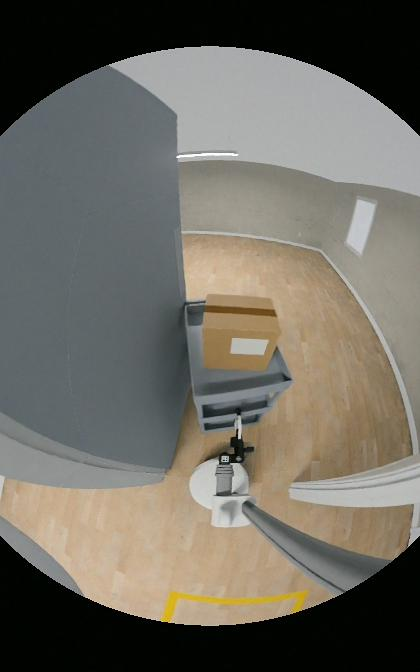

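Emit:
move(r1={"base":{"translate_m":-0.8},"pace":"slow","contact_limits":{"translate_m":0.6}}, blocking=false, cameras=[])

Emit:
wait(seconds=4.5, cameras=["r1_head_left_camera"])

Emit:
wait(seconds=6, cameras=["r1_head_left_camera"])

Scene clock: 406.83 s.
move: r1 moving
r1.base_odometry: x=-1.739 y=+0.502 heading=-2.414
r1.turned_by_wheels: +0.001
r1.turned_by_imu: +0.000
r1.base_tilt: forward=-1.6 right=+1.3
r1.lidar_m: 0.37 0.39 0.33 0.38 2.48 2.92 2.88 3.03 0.57 0.55 2.70 0.45
r1.base_status: translate_m moving
r1.joint_positions: lift_m=+0.327 arm_m=+0.000 wrist_yaw_rad=+0.005 wrist_pitch_rad=+0.007 wrist_roll_rad=+1.570 gripper_m=+0.021
r1.joint_status: not commanded
r1.measured_speeds: translate_m=-0.049 strafe_m=+0.000 rotate_rad=-0.001 lift_m=+0.000 arm_m=+0.000 wrist_yaw_rad=+0.001 wrist_pitch_rad=+0.000 wrist_roll_rad=+0.000
r1.motor_effort: lift_m=+16(16) arm_m=-4(4) wheel_0=-3(3) wheel_1=-4(7) wheel_2=+14(14)
r1.servo_current: wrist_yaw_rad=59(65) wrist_pitch_rad=46(52) wrist_roll_rad=46(65) gripper_m=72(78)
r1.contact_limits: translate_m 0.6
r1.hand_pose: x=+0.4597 y=-0.0860 z=+0.5035 quat_wxyz=(+0.707, +0.707, +0.004, -0.001) (m; r1's base frame)
r1.wrist_depth_mm: - - - - 1397 946 691 / - - - - 1430 1042 462 / 424 - - - 1499 - 492 / 442 609 - - 1576 - 492 / 433 597 - - 1537 - 477 / 415 591 188 - 186 170 477 / 407 172 180 - 169 145 473
r2: as last shown
r2.turned_by_imu: +0.000
r2.base_tilt: forward=-0.6 right=+0.0
r2.lidar_m: 0.39 3.50 4.65 4.79 2.02 1.47 1.33 1.42 1.09 1.01 0.71 0.49
r2.motor_effort: lift_m=+20(20) arm_m=-4(4) wheel_0=+1(1) wheel_1=-1(1) wheel_2=+4(4)
r2.servo_current: wrist_yaw_rad=59(65) wrist_pitch_rad=39(46) wrist_roll_rad=46(52) gripper_m=111(117)
r2.contact_limits: translate_m 0.2
r2.wrist_depth_mm: - - 239 161 241 244 244 / - - 239 162 242 245 246 / - - 241 162 245 246 249 / - - 242 166 247 247 249 / - - 244 164 247 250 251 / - - 185 166 177 251 253 / - - 246 - 250 253 253
pictures: none
No camera images: "cameras" was empty.

Scene clock: 411.33 s.
earlier move: r1 moving
r1.base_odometry: x=-1.412 y=+0.793 heading=-2.413
r1.turned_by_wheels: +0.000
r1.turned_by_imu: +0.003
r1.base_tilt: forward=-1.6 right=+1.2
r1.lidar_m: 0.37 0.38 0.55 2.33 2.57 2.47 2.44 2.74 2.43 0.86 0.61 0.45
r1.base_status: translate_m moving
r1.joint_positions: lift_m=+0.327 arm_m=+0.000 wrist_yaw_rad=+0.008 wrist_pitch_rad=+0.007 wrist_roll_rad=+1.570 gripper_m=+0.021
r1.joint_status: not commanded
r1.measured_speeds: translate_m=-0.101 strafe_m=+0.000 rotate_rad=-0.001 lift_m=+0.000 arm_m=+0.000 wrist_yaw_rad=+0.000 wrist_pitch_rad=+0.000 wrist_roll_rad=+0.000
r1.motor_effort: lift_m=+15(16) arm_m=-4(4) wheel_0=+1(5) wheel_1=-5(7) wheel_2=+10(14)
r1.servo_current: wrist_yaw_rad=59(91) wrist_pitch_rad=46(59) wrist_roll_rad=46(65) gripper_m=72(78)
r1.contact_limits: translate_m 0.6
r1.hand_pose: x=+0.4600 y=-0.0851 z=+0.5035 quat_wxyz=(+0.707, +0.707, +0.005, +0.000) (m; r1's base frame)
r1.wrist_depth_mm: - - 264 - 1281 891 683 / - - - - 1618 976 723 / 424 - - - 1499 1160 466 / 445 609 - - 1537 - 492 / 436 597 - - 1537 - 473 / 415 585 189 - 187 170 480 / 404 163 - - 169 145 473
r2.base_odometry: x=-3.613 y=+0.110 heading=-1.354
r2.turned_by_wheels: +0.000
r2.turned_by_imu: +0.001
r2.base_tilt: forward=-0.6 right=+0.1
r2.lidar_m: 0.41 3.47 4.62 4.77 2.03 1.43 1.35 1.41 1.08 1.02 0.75 0.47
r2.base_status: not commanded
r2.joint_positions: lift_m=+0.850 arm_m=+0.000 wrist_yaw_rad=+0.005 wrist_pitch_rad=+0.001 wrist_roll_rad=+0.000 gripper_m=-0.037
r2.joint_status: not commanded
r2.measured_speeds: all 0
r2.motor_effort: lift_m=+20(20) arm_m=-4(4) wheel_0=+0(1) wheel_1=-1(1) wheel_2=+4(5)
r2.servo_current: wrist_yaw_rad=46(65) wrist_pitch_rad=33(52) wrist_roll_rad=33(65) gripper_m=104(117)
r2.contact_limits: translate_m 0.2
r2.hand_pose: x=+0.4598 y=-0.0859 z=+1.0277 quat_wxyz=(+1.000, +0.000, +0.001, +0.003) (m; r2's base frame)
r2.wrist_depth_mm: - - 238 161 241 243 245 / - - 240 162 243 244 246 / - - 240 163 246 246 248 / - - 242 166 245 247 249 / - - 245 163 247 249 250 / - - 185 165 179 250 253 / - - 245 - 250 253 252
wait: 4.50 s; no rest
pictures: r1_head_left_camera
Images, in order (width x height): r1_head_left_camera 420x672.

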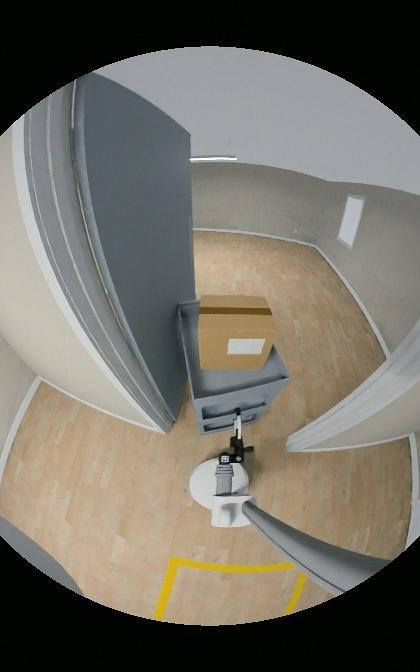

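Scene clock: 415.60 s.
earlier move: r1 done
r1.base_odometry: x=-1.152 y=+1.026 heading=-2.414
r1.turned_by_wheels: +0.000
r1.turned_by_imu: +0.002
r1.base_tilt: forward=-1.6 right=+1.3
r1.lidar_m: 0.38 0.36 1.14 2.38 2.64 2.13 2.10 2.35 2.35 1.71 0.81 0.44
r1.base_status: done
r1.joint_positions: lift_m=+0.327 arm_m=+0.000 wrist_yaw_rad=+0.008 wrist_pitch_rad=+0.007 wrist_roll_rad=+1.570 gripper_m=+0.021
r1.joint_status: not commanded
r1.measured_speeds: all 0
r1.motor_effort: lift_m=+16(16) arm_m=-4(4) wheel_0=+2(5) wheel_1=-1(7) wheel_2=+6(14)
r1.servo_current: wrist_yaw_rad=59(91) wrist_pitch_rad=46(59) wrist_roll_rad=39(72) gripper_m=78(85)
r1.contact_limits: translate_m 0.6
r1.hand_pose: x=+0.4600 y=-0.0851 z=+0.5035 quat_wxyz=(+0.707, +0.707, +0.005, +0.000) (m; r1's base frame)
r1.wrist_depth_mm: 260 265 257 - 270 273 654 / - - - - 1618 991 741 / 424 - - - 1537 1160 466 / 442 654 - - 1499 - 496 / 436 603 - - 1499 - 473 / 415 591 187 - 187 171 477 / 410 163 - - 168 145 477
r2.base_odometry: x=-3.613 y=+0.110 heading=-1.354
r2.turned_by_wheels: +0.000
r2.turned_by_imu: +0.001
r2.base_tilt: forward=-0.7 right=+0.1
r2.lidar_m: 0.38 3.49 4.63 4.78 2.03 1.45 1.35 1.36 1.06 1.02 0.71 0.50
r2.base_status: not commanded
r2.joint_positions: lift_m=+0.850 arm_m=+0.000 wrist_yaw_rad=+0.005 wrist_pitch_rad=+0.001 wrist_roll_rad=+0.000 gripper_m=-0.037
r2.joint_status: not commanded
r2.measured_speeds: all 0
r2.motor_effort: lift_m=+20(20) arm_m=-4(4) wheel_0=+0(1) wheel_1=-1(1) wheel_2=+4(5)
r2.servo_current: wrist_yaw_rad=59(72) wrist_pitch_rad=39(52) wrist_roll_rad=46(65) gripper_m=104(117)
r2.contact_limits: translate_m 0.2
r2.hand_pose: x=+0.4598 y=-0.0859 z=+1.0277 quat_wxyz=(+1.000, +0.000, +0.001, +0.003) (m; r2's base frame)
r2.wrist_depth_mm: - - 238 161 241 242 245 / - - 239 162 242 244 246 / - - 241 163 244 246 247 / - - 242 166 246 247 248 / - - 243 164 246 249 250 / - - 185 165 179 250 251 / - - 245 - 250 252 253
wait: 4.27 of 6 s (r1 has come to rest)
pictures: r1_head_left_camera
Images, in order (width x height): r1_head_left_camera 420x672.

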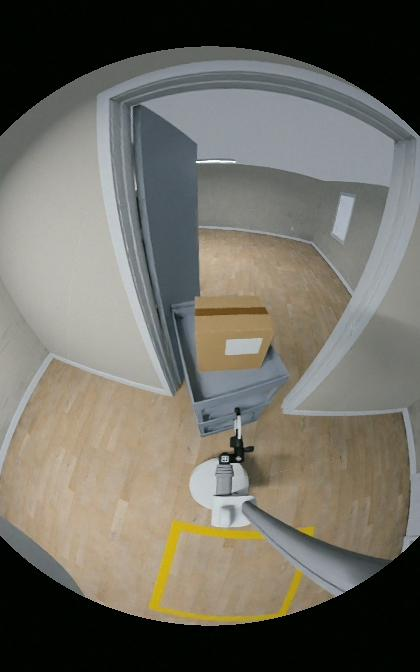

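Emit:
move(r1={"base":{"translate_m":-0.8,"strafe_m":-0.06},"pace":"slow","contact_limits":{"translate_m":0.6}}, blocking=false, cameras=[])

Emit:
wait(seconds=10, cameras=["r1_head_left_camera"])

Scene clock: 422.03 s.
move: r1 moving
r1.base_odometry: x=-1.143 y=+1.035 heading=-2.413
r1.turned_by_wheels: +0.001
r1.turned_by_imu: +0.001
r1.base_tilt: forward=-1.6 right=+1.3
r1.lidar_m: 0.36 0.37 1.20 2.38 2.60 2.13 2.10 2.33 2.36 1.73 0.84 0.47
r1.base_status: translate_m moving; strafe_m moving
r1.joint_positions: lift_m=+0.327 arm_m=+0.000 wrist_yaw_rad=+0.008 wrist_pitch_rad=+0.007 wrist_roll_rad=+1.570 gripper_m=+0.021
r1.joint_status: not commanded
r1.measured_speeds: translate_m=-0.050 strafe_m=-0.004 rotate_rad=-0.001 lift_m=+0.000 arm_m=+0.000 wrist_yaw_rad=+0.000 wrist_pitch_rad=+0.000 wrist_roll_rad=+0.000
r1.motor_effort: lift_m=+15(16) arm_m=-4(4) wheel_0=+1(3) wheel_1=-4(5) wheel_2=+13(14)
r1.servo_current: wrist_yaw_rad=52(72) wrist_pitch_rad=52(59) wrist_roll_rad=59(59) gripper_m=78(78)
r1.contact_limits: translate_m 0.6
r1.hand_pose: x=+0.4600 y=-0.0851 z=+0.5035 quat_wxyz=(+0.707, +0.707, +0.005, +0.000) (m; r1's base frame)
r1.wrist_depth_mm: 260 266 257 - 270 274 621 / - - - - 1618 960 - / 421 - - - 1499 1118 466 / 445 654 - - 1499 - 469 / 436 597 - - 1576 - 477 / 415 591 187 - 186 170 480 / 407 163 - - 168 145 480
r2: as last shown
r2.turned_by_imu: +0.000
r2.lidar_m: 0.41 3.48 4.66 4.77 2.02 1.44 1.34 1.40 1.10 1.01 0.71 0.49
r2.motor_effort: lift_m=+20(20) arm_m=-4(4) wheel_0=+1(1) wheel_1=-1(1) wheel_2=+4(4)
r2.servo_current: wrist_yaw_rad=52(59) wrist_pitch_rad=39(46) wrist_roll_rad=46(59) gripper_m=111(117)
r2.contact_limits: translate_m 0.2
r2.wrist_depth_mm: - - 237 161 241 243 245 / - - 239 162 243 245 246 / - - 241 162 244 246 248 / - - 242 166 246 246 249 / - - 244 164 247 249 249 / - - 185 165 179 251 253 / - - 246 - 250 252 253
pictures: none
No camera images: "cameras" was empty.

Scene clock: 430.83 s.
earlier move: r1 done
r1.base_odometry: x=-0.595 y=+1.603 heading=-2.413
r1.turned_by_wheels: +0.000
r1.turned_by_imu: +0.006
r1.base_tilt: forward=-1.5 right=+1.3
r1.lidar_m: 0.32 0.31 2.47 2.57 1.69 1.36 1.32 1.48 2.16 2.11 1.80 0.50
r1.base_status: done
r1.joint_positions: lift_m=+0.327 arm_m=+0.000 wrist_yaw_rad=+0.009 wrist_pitch_rad=+0.007 wrist_roll_rad=+1.570 gripper_m=+0.021
r1.joint_status: not commanded
r1.measured_speeds: all 0
r1.motor_effort: lift_m=+15(16) arm_m=-4(4) wheel_0=+5(7) wheel_1=-1(7) wheel_2=+7(14)
r1.servo_current: wrist_yaw_rad=59(85) wrist_pitch_rad=52(65) wrist_roll_rad=59(65) gripper_m=72(85)
r1.contact_limits: translate_m 0.6
r1.hand_pose: x=+0.4601 y=-0.0847 z=+0.5035 quat_wxyz=(+0.707, +0.707, +0.006, +0.001) (m; r1's base frame)
r1.wrist_depth_mm: - - - - - 960 683 / 310 310 314 - 315 320 322 / - - - - 1618 991 - / 418 - - - 1618 1078 473 / 436 - - - 1576 - 469 / 413 580 - - 185 - 477 / 404 163 179 - 153 154 477
r2.base_odometry: x=-3.613 y=+0.110 heading=-1.354
r2.turned_by_wheels: +0.000
r2.turned_by_imu: +0.001
r2.base_tilt: forward=-0.6 right=+0.1
r2.lidar_m: 0.40 3.46 4.67 4.77 2.05 1.44 1.34 1.37 1.03 1.01 0.74 0.50
r2.base_status: not commanded
r2.joint_positions: lift_m=+0.850 arm_m=+0.000 wrist_yaw_rad=+0.005 wrist_pitch_rad=+0.001 wrist_roll_rad=+0.000 gripper_m=-0.037
r2.joint_status: not commanded
r2.measured_speeds: all 0
r2.motor_effort: lift_m=+20(20) arm_m=-4(5) wheel_0=+0(1) wheel_1=+0(1) wheel_2=+4(4)
r2.servo_current: wrist_yaw_rad=46(65) wrist_pitch_rad=46(46) wrist_roll_rad=52(59) gripper_m=111(124)
r2.contact_limits: translate_m 0.2
r2.hand_pose: x=+0.4598 y=-0.0859 z=+1.0277 quat_wxyz=(+1.000, +0.000, +0.001, +0.003) (m; r2's base frame)
r2.wrist_depth_mm: - - 239 161 243 244 245 / - - 240 162 242 244 245 / - - 241 163 243 246 247 / - - 242 166 246 247 250 / - - 245 164 246 249 250 / - - 186 165 179 250 252 / - - 246 - 249 252 252
wait: 8.80 of 10 s (r1 has come to rest)
pictures: r1_head_left_camera
Images, in order (width x height): r1_head_left_camera 420x672.

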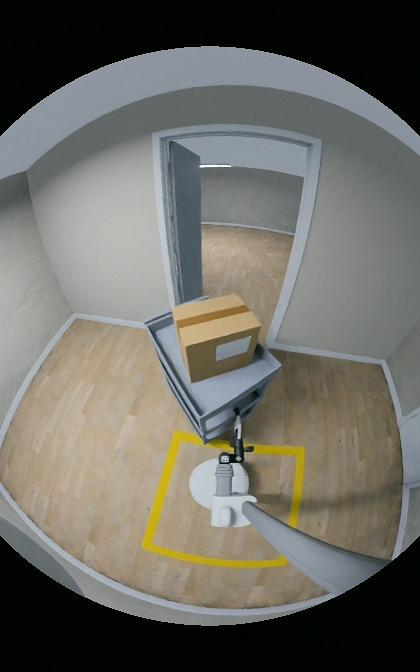

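Emit:
move(r1={"base":{"translate_m":-0.65,"strafe_m":0.0},"pace":"slow","contact_limits":{"translate_m":0.6}}, blocking=false, cameras=[])

Emit:
wait(seconds=10, cameras=["r1_head_left_camera"])

Scene clock: 438.07 s.
move: r1 moving
r1.base_odometry: x=-0.585 y=+1.612 heading=-2.412
r1.turned_by_wheels: +0.001
r1.turned_by_imu: +0.001
r1.base_tilt: forward=-1.6 right=+1.3
r1.lidar_m: 0.32 0.30 2.53 2.56 1.61 1.34 1.31 1.46 2.16 2.12 1.78 0.49
r1.base_status: translate_m moving; strafe_m moving
r1.joint_positions: lift_m=+0.327 arm_m=+0.000 wrist_yaw_rad=+0.009 wrist_pitch_rad=+0.007 wrist_roll_rad=+1.570 gripper_m=+0.021
r1.joint_status: not commanded
r1.measured_speeds: translate_m=-0.049 strafe_m=+0.000 rotate_rad=-0.003 lift_m=+0.000 arm_m=+0.000 wrist_yaw_rad=+0.000 wrist_pitch_rad=+0.000 wrist_roll_rad=+0.000
r1.motor_effort: lift_m=+16(16) arm_m=-4(4) wheel_0=+0(5) wheel_1=-4(5) wheel_2=+13(14)
r1.servo_current: wrist_yaw_rad=59(85) wrist_pitch_rad=52(59) wrist_roll_rad=39(59) gripper_m=72(78)
r1.contact_limits: translate_m 0.6
r1.hand_pose: x=+0.4601 y=-0.0847 z=+0.5035 quat_wxyz=(+0.707, +0.707, +0.006, +0.001) (m; r1's base frame)
r1.wrist_depth_mm: - - - - - 960 676 / 312 310 315 - 320 320 322 / - - - - 1661 991 - / 421 - - - 1537 1098 473 / 436 - - - 1576 - 480 / 413 585 - - 185 - 477 / 404 163 179 - - 154 477
r2: as last shown
r2.turned_by_imu: +0.000
r2.lidar_m: 0.39 3.50 4.63 4.78 2.04 1.43 1.32 1.41 1.10 1.02 0.74 0.49
r2.motor_effort: lift_m=+20(20) arm_m=-4(4) wheel_0=+0(1) wheel_1=+0(1) wheel_2=+4(4)
r2.servo_current: wrist_yaw_rad=59(65) wrist_pitch_rad=39(46) wrist_roll_rad=39(52) gripper_m=111(117)
r2.contact_limits: translate_m 0.2
r2.wrist_depth_mm: - - 238 161 242 244 245 / - - 239 162 244 243 246 / - - 241 162 244 247 248 / - - 242 166 246 247 248 / - - 245 164 247 249 250 / - - 185 165 179 250 252 / - - 247 - 250 252 253
pictures: none
No camera images: "cameras" was empty.

Scene clock: 445.33 s.
earlier move: r1 done
r1.base_odometry: x=-0.110 y=+2.036 heading=-2.413
r1.turned_by_wheels: -0.001
r1.turned_by_imu: +0.001
r1.base_tilt: forward=-1.6 right=+1.3
r1.lidar_m: 0.28 0.25 2.70 1.75 0.85 0.71 0.70 0.80 1.26 2.06 2.24 0.51
r1.base_status: done
r1.joint_positions: lift_m=+0.327 arm_m=+0.000 wrist_yaw_rad=+0.009 wrist_pitch_rad=+0.007 wrist_roll_rad=+1.570 gripper_m=+0.021
r1.joint_status: not commanded
r1.measured_speeds: all 0
r1.motor_effort: lift_m=+16(16) arm_m=-4(4) wheel_0=-2(7) wheel_1=-4(6) wheel_2=+4(14)
r1.servo_current: wrist_yaw_rad=46(85) wrist_pitch_rad=52(59) wrist_roll_rad=52(72) gripper_m=78(85)
r1.contact_limits: translate_m 0.6
r1.hand_pose: x=+0.4601 y=-0.0849 z=+0.5035 quat_wxyz=(+0.707, +0.707, +0.006, +0.001) (m; r1's base frame)
r1.wrist_depth_mm: - - - - 1618 991 691 / - 334 334 - 1336 866 668 / 377 - - - 1499 946 750 / 415 - - - 1576 1025 - / 415 - - - 1576 1205 477 / 410 591 195 - 182 173 477 / 404 164 181 - - 723 480
r2.base_odometry: x=-3.613 y=+0.110 heading=-1.354
r2.turned_by_wheels: +0.000
r2.turned_by_imu: +0.001
r2.base_tilt: forward=-0.6 right=+0.1
r2.lidar_m: 0.39 3.50 4.62 4.78 2.03 1.42 1.34 1.41 1.09 1.00 0.73 0.50
r2.base_status: not commanded
r2.joint_positions: lift_m=+0.850 arm_m=+0.000 wrist_yaw_rad=+0.005 wrist_pitch_rad=+0.001 wrist_roll_rad=+0.000 gripper_m=-0.037
r2.joint_status: not commanded
r2.measured_speeds: all 0
r2.motor_effort: lift_m=+20(20) arm_m=-4(5) wheel_0=+1(1) wheel_1=-1(1) wheel_2=+4(4)
r2.servo_current: wrist_yaw_rad=59(65) wrist_pitch_rad=39(46) wrist_roll_rad=39(65) gripper_m=111(117)
r2.contact_limits: translate_m 0.2
r2.hand_pose: x=+0.4598 y=-0.0859 z=+1.0277 quat_wxyz=(+1.000, +0.000, +0.001, +0.003) (m; r2's base frame)
r2.wrist_depth_mm: - - 238 161 242 244 244 / - - 240 162 243 244 247 / - - 241 163 244 246 247 / - - 243 166 246 248 249 / - - 245 164 247 249 249 / - - 185 165 179 249 253 / - - 245 - 250 252 254
wait: 7.27 of 10 s (r1 has come to rest)
pictures: r1_head_left_camera
Images, in order (width x height): r1_head_left_camera 420x672.

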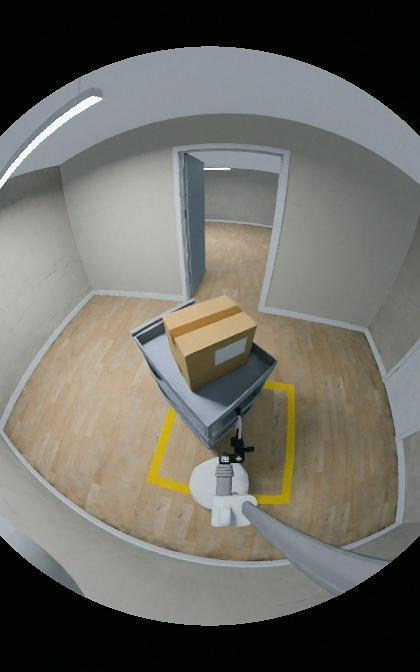

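Emit:
move(r1={"base":{"translate_m":-0.33,"strafe_m":-0.15},"pace":"slow","contact_limits":{"translate_m":0.6}}, blocking=false, cameras=[])

Emit:
wait(seconds=7, cameras=["r1_head_left_camera","r1_head_camera"])

Emit:
zoom_image(camera="r1_head_left_camera", region=[100, 280, 340, 520])

Scene clock: 459.33 s.
move: r1 moving
r1.base_odometry: x=-0.105 y=+2.049 heading=-2.412
r1.turned_by_wheels: +0.001
r1.turned_by_imu: +0.000
r1.base_tilt: forward=-1.6 right=+1.2
r1.lidar_m: 0.29 0.27 2.69 1.73 0.86 0.70 0.68 0.78 1.25 2.04 2.21 0.50
r1.base_status: translate_m moving; strafe_m moving
r1.joint_positions: lift_m=+0.327 arm_m=+0.000 wrist_yaw_rad=+0.009 wrist_pitch_rad=+0.007 wrist_roll_rad=+1.570 gripper_m=+0.021
r1.joint_status: not commanded
r1.measured_speeds: translate_m=-0.048 strafe_m=-0.022 rotate_rad=+0.002 lift_m=+0.000 arm_m=+0.000 wrist_yaw_rad=+0.000 wrist_pitch_rad=+0.000 wrist_roll_rad=+0.000
r1.motor_effort: lift_m=+16(16) arm_m=-4(4) wheel_0=+1(5) wheel_1=-6(8) wheel_2=+10(10)
r1.servo_current: wrist_yaw_rad=52(78) wrist_pitch_rad=52(52) wrist_roll_rad=46(59) gripper_m=72(78)
r1.contact_limits: translate_m 0.6
r1.hand_pose: x=+0.4601 y=-0.0849 z=+0.5035 quat_wxyz=(+0.707, +0.707, +0.006, +0.001) (m; r1's base frame)
r1.wrist_depth_mm: - - - - 1618 991 699 / - 332 330 - 1336 878 661 / 379 - - - 1537 946 741 / 418 - - - 1499 1008 - / 418 - - - 1537 1205 480 / 407 585 201 - 186 172 484 / 421 173 180 - - 732 480
r2: as last shown
r2.turned_by_imu: +0.000
r2.base_tilt: forward=-0.7 right=+0.0
r2.lidar_m: 0.40 3.50 4.62 4.77 2.07 1.43 1.36 1.40 1.08 1.00 0.73 0.49
r2.motor_effort: lift_m=+20(20) arm_m=-4(4) wheel_0=+0(1) wheel_1=-1(1) wheel_2=+4(4)
r2.servo_current: wrist_yaw_rad=65(65) wrist_pitch_rad=46(46) wrist_roll_rad=33(59) gripper_m=117(117)
r2.contact_limits: translate_m 0.2
r2.wrist_depth_mm: - - 238 161 241 243 244 / - - 238 162 243 244 245 / - - 242 163 244 246 249 / - - 242 166 245 248 249 / - - 244 164 248 250 251 / - - 185 165 179 250 252 / - - 246 - 249 253 253
pictures: none
No camera images: "cameras" was empty.

Scene clock: 463.67 s.
earlier move: r1 done
r1.base_odometry: x=+0.036 y=+2.368 heading=-2.412
r1.turned_by_wheels: +0.000
r1.turned_by_imu: +0.003
r1.base_tilt: forward=-1.6 right=+1.3
r1.lidar_m: 0.25 0.25 0.55 1.05 0.51 0.39 0.37 0.45 0.74 1.85 1.98 2.39
r1.base_status: done
r1.joint_positions: lift_m=+0.327 arm_m=+0.000 wrist_yaw_rad=+0.014 wrist_pitch_rad=+0.007 wrist_roll_rad=+1.570 gripper_m=+0.021
r1.joint_status: not commanded
r1.measured_speeds: all 0
r1.motor_effort: lift_m=+15(16) arm_m=-4(4) wheel_0=+5(8) wheel_1=+1(8) wheel_2=+6(16)
r1.servo_current: wrist_yaw_rad=85(104) wrist_pitch_rad=46(59) wrist_roll_rad=59(72) gripper_m=72(85)
r1.contact_limits: translate_m 0.6
r1.hand_pose: x=+0.4605 y=-0.0834 z=+0.5035 quat_wxyz=(+0.707, +0.707, +0.007, +0.002) (m; r1's base frame)
r1.wrist_depth_mm: - - - - 1808 1025 683 / - - - - 1863 1042 691 / - - - - 1708 931 647 / 368 373 370 - 1397 904 379 / 413 - - - 1576 1008 - / 410 - 213 - 184 891 480 / 404 165 180 - - 1042 480
r2.base_odometry: x=-3.613 y=+0.110 heading=-1.354
r2.turned_by_wheels: +0.000
r2.turned_by_imu: +0.001
r2.base_tilt: forward=-0.6 right=+0.1
r2.lidar_m: 0.39 3.46 4.66 4.78 2.02 1.44 1.35 1.39 1.10 1.02 0.70 0.50
r2.base_status: not commanded
r2.joint_positions: lift_m=+0.850 arm_m=+0.000 wrist_yaw_rad=+0.005 wrist_pitch_rad=+0.001 wrist_roll_rad=+0.000 gripper_m=-0.037
r2.joint_status: not commanded
r2.measured_speeds: all 0
r2.motor_effort: lift_m=+20(20) arm_m=-4(5) wheel_0=+1(1) wheel_1=-1(1) wheel_2=+4(5)
r2.servo_current: wrist_yaw_rad=46(65) wrist_pitch_rad=39(52) wrist_roll_rad=46(65) gripper_m=111(117)
r2.contact_limits: translate_m 0.2
r2.hand_pose: x=+0.4598 y=-0.0859 z=+1.0277 quat_wxyz=(+1.000, +0.000, +0.001, +0.003) (m; r2's base frame)
r2.wrist_depth_mm: - - 237 161 241 242 245 / - - 239 161 242 245 244 / - - 240 163 244 246 247 / - - 242 166 246 248 249 / - - 242 164 247 249 250 / - - 185 166 179 251 252 / - - 246 - 250 252 253
wait: 4.33 of 7 s (r1 has come to rest)
pictures: r1_head_camera, r1_head_left_camera
Images, in order (width x height): r1_head_camera 420x560, r1_head_left_camera 420x672.

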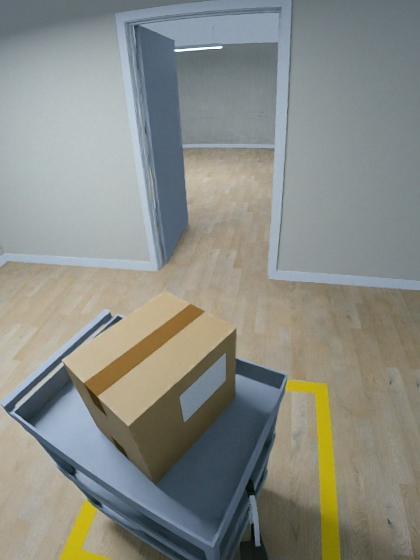

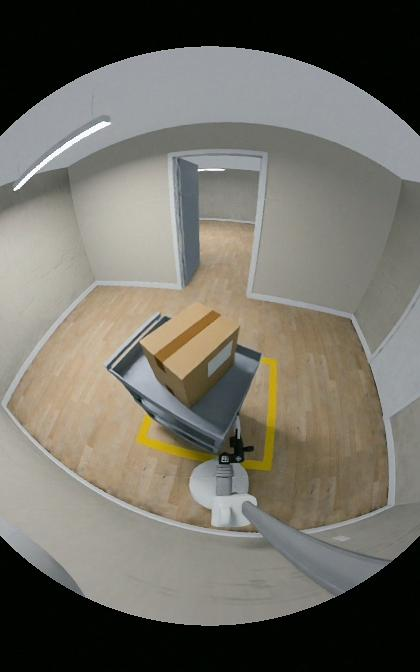

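Scaled by 2.100 from the camera's 420x672 image, which has a finer 600x960 frame.

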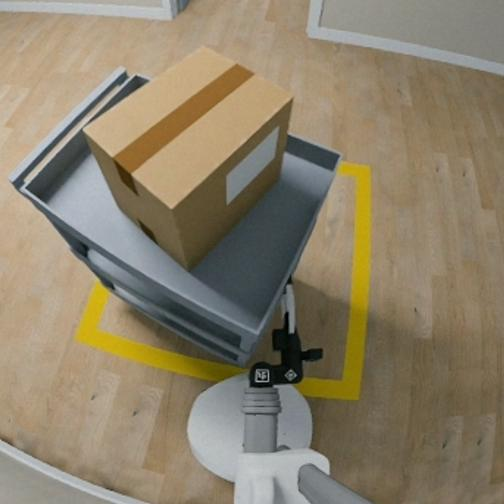

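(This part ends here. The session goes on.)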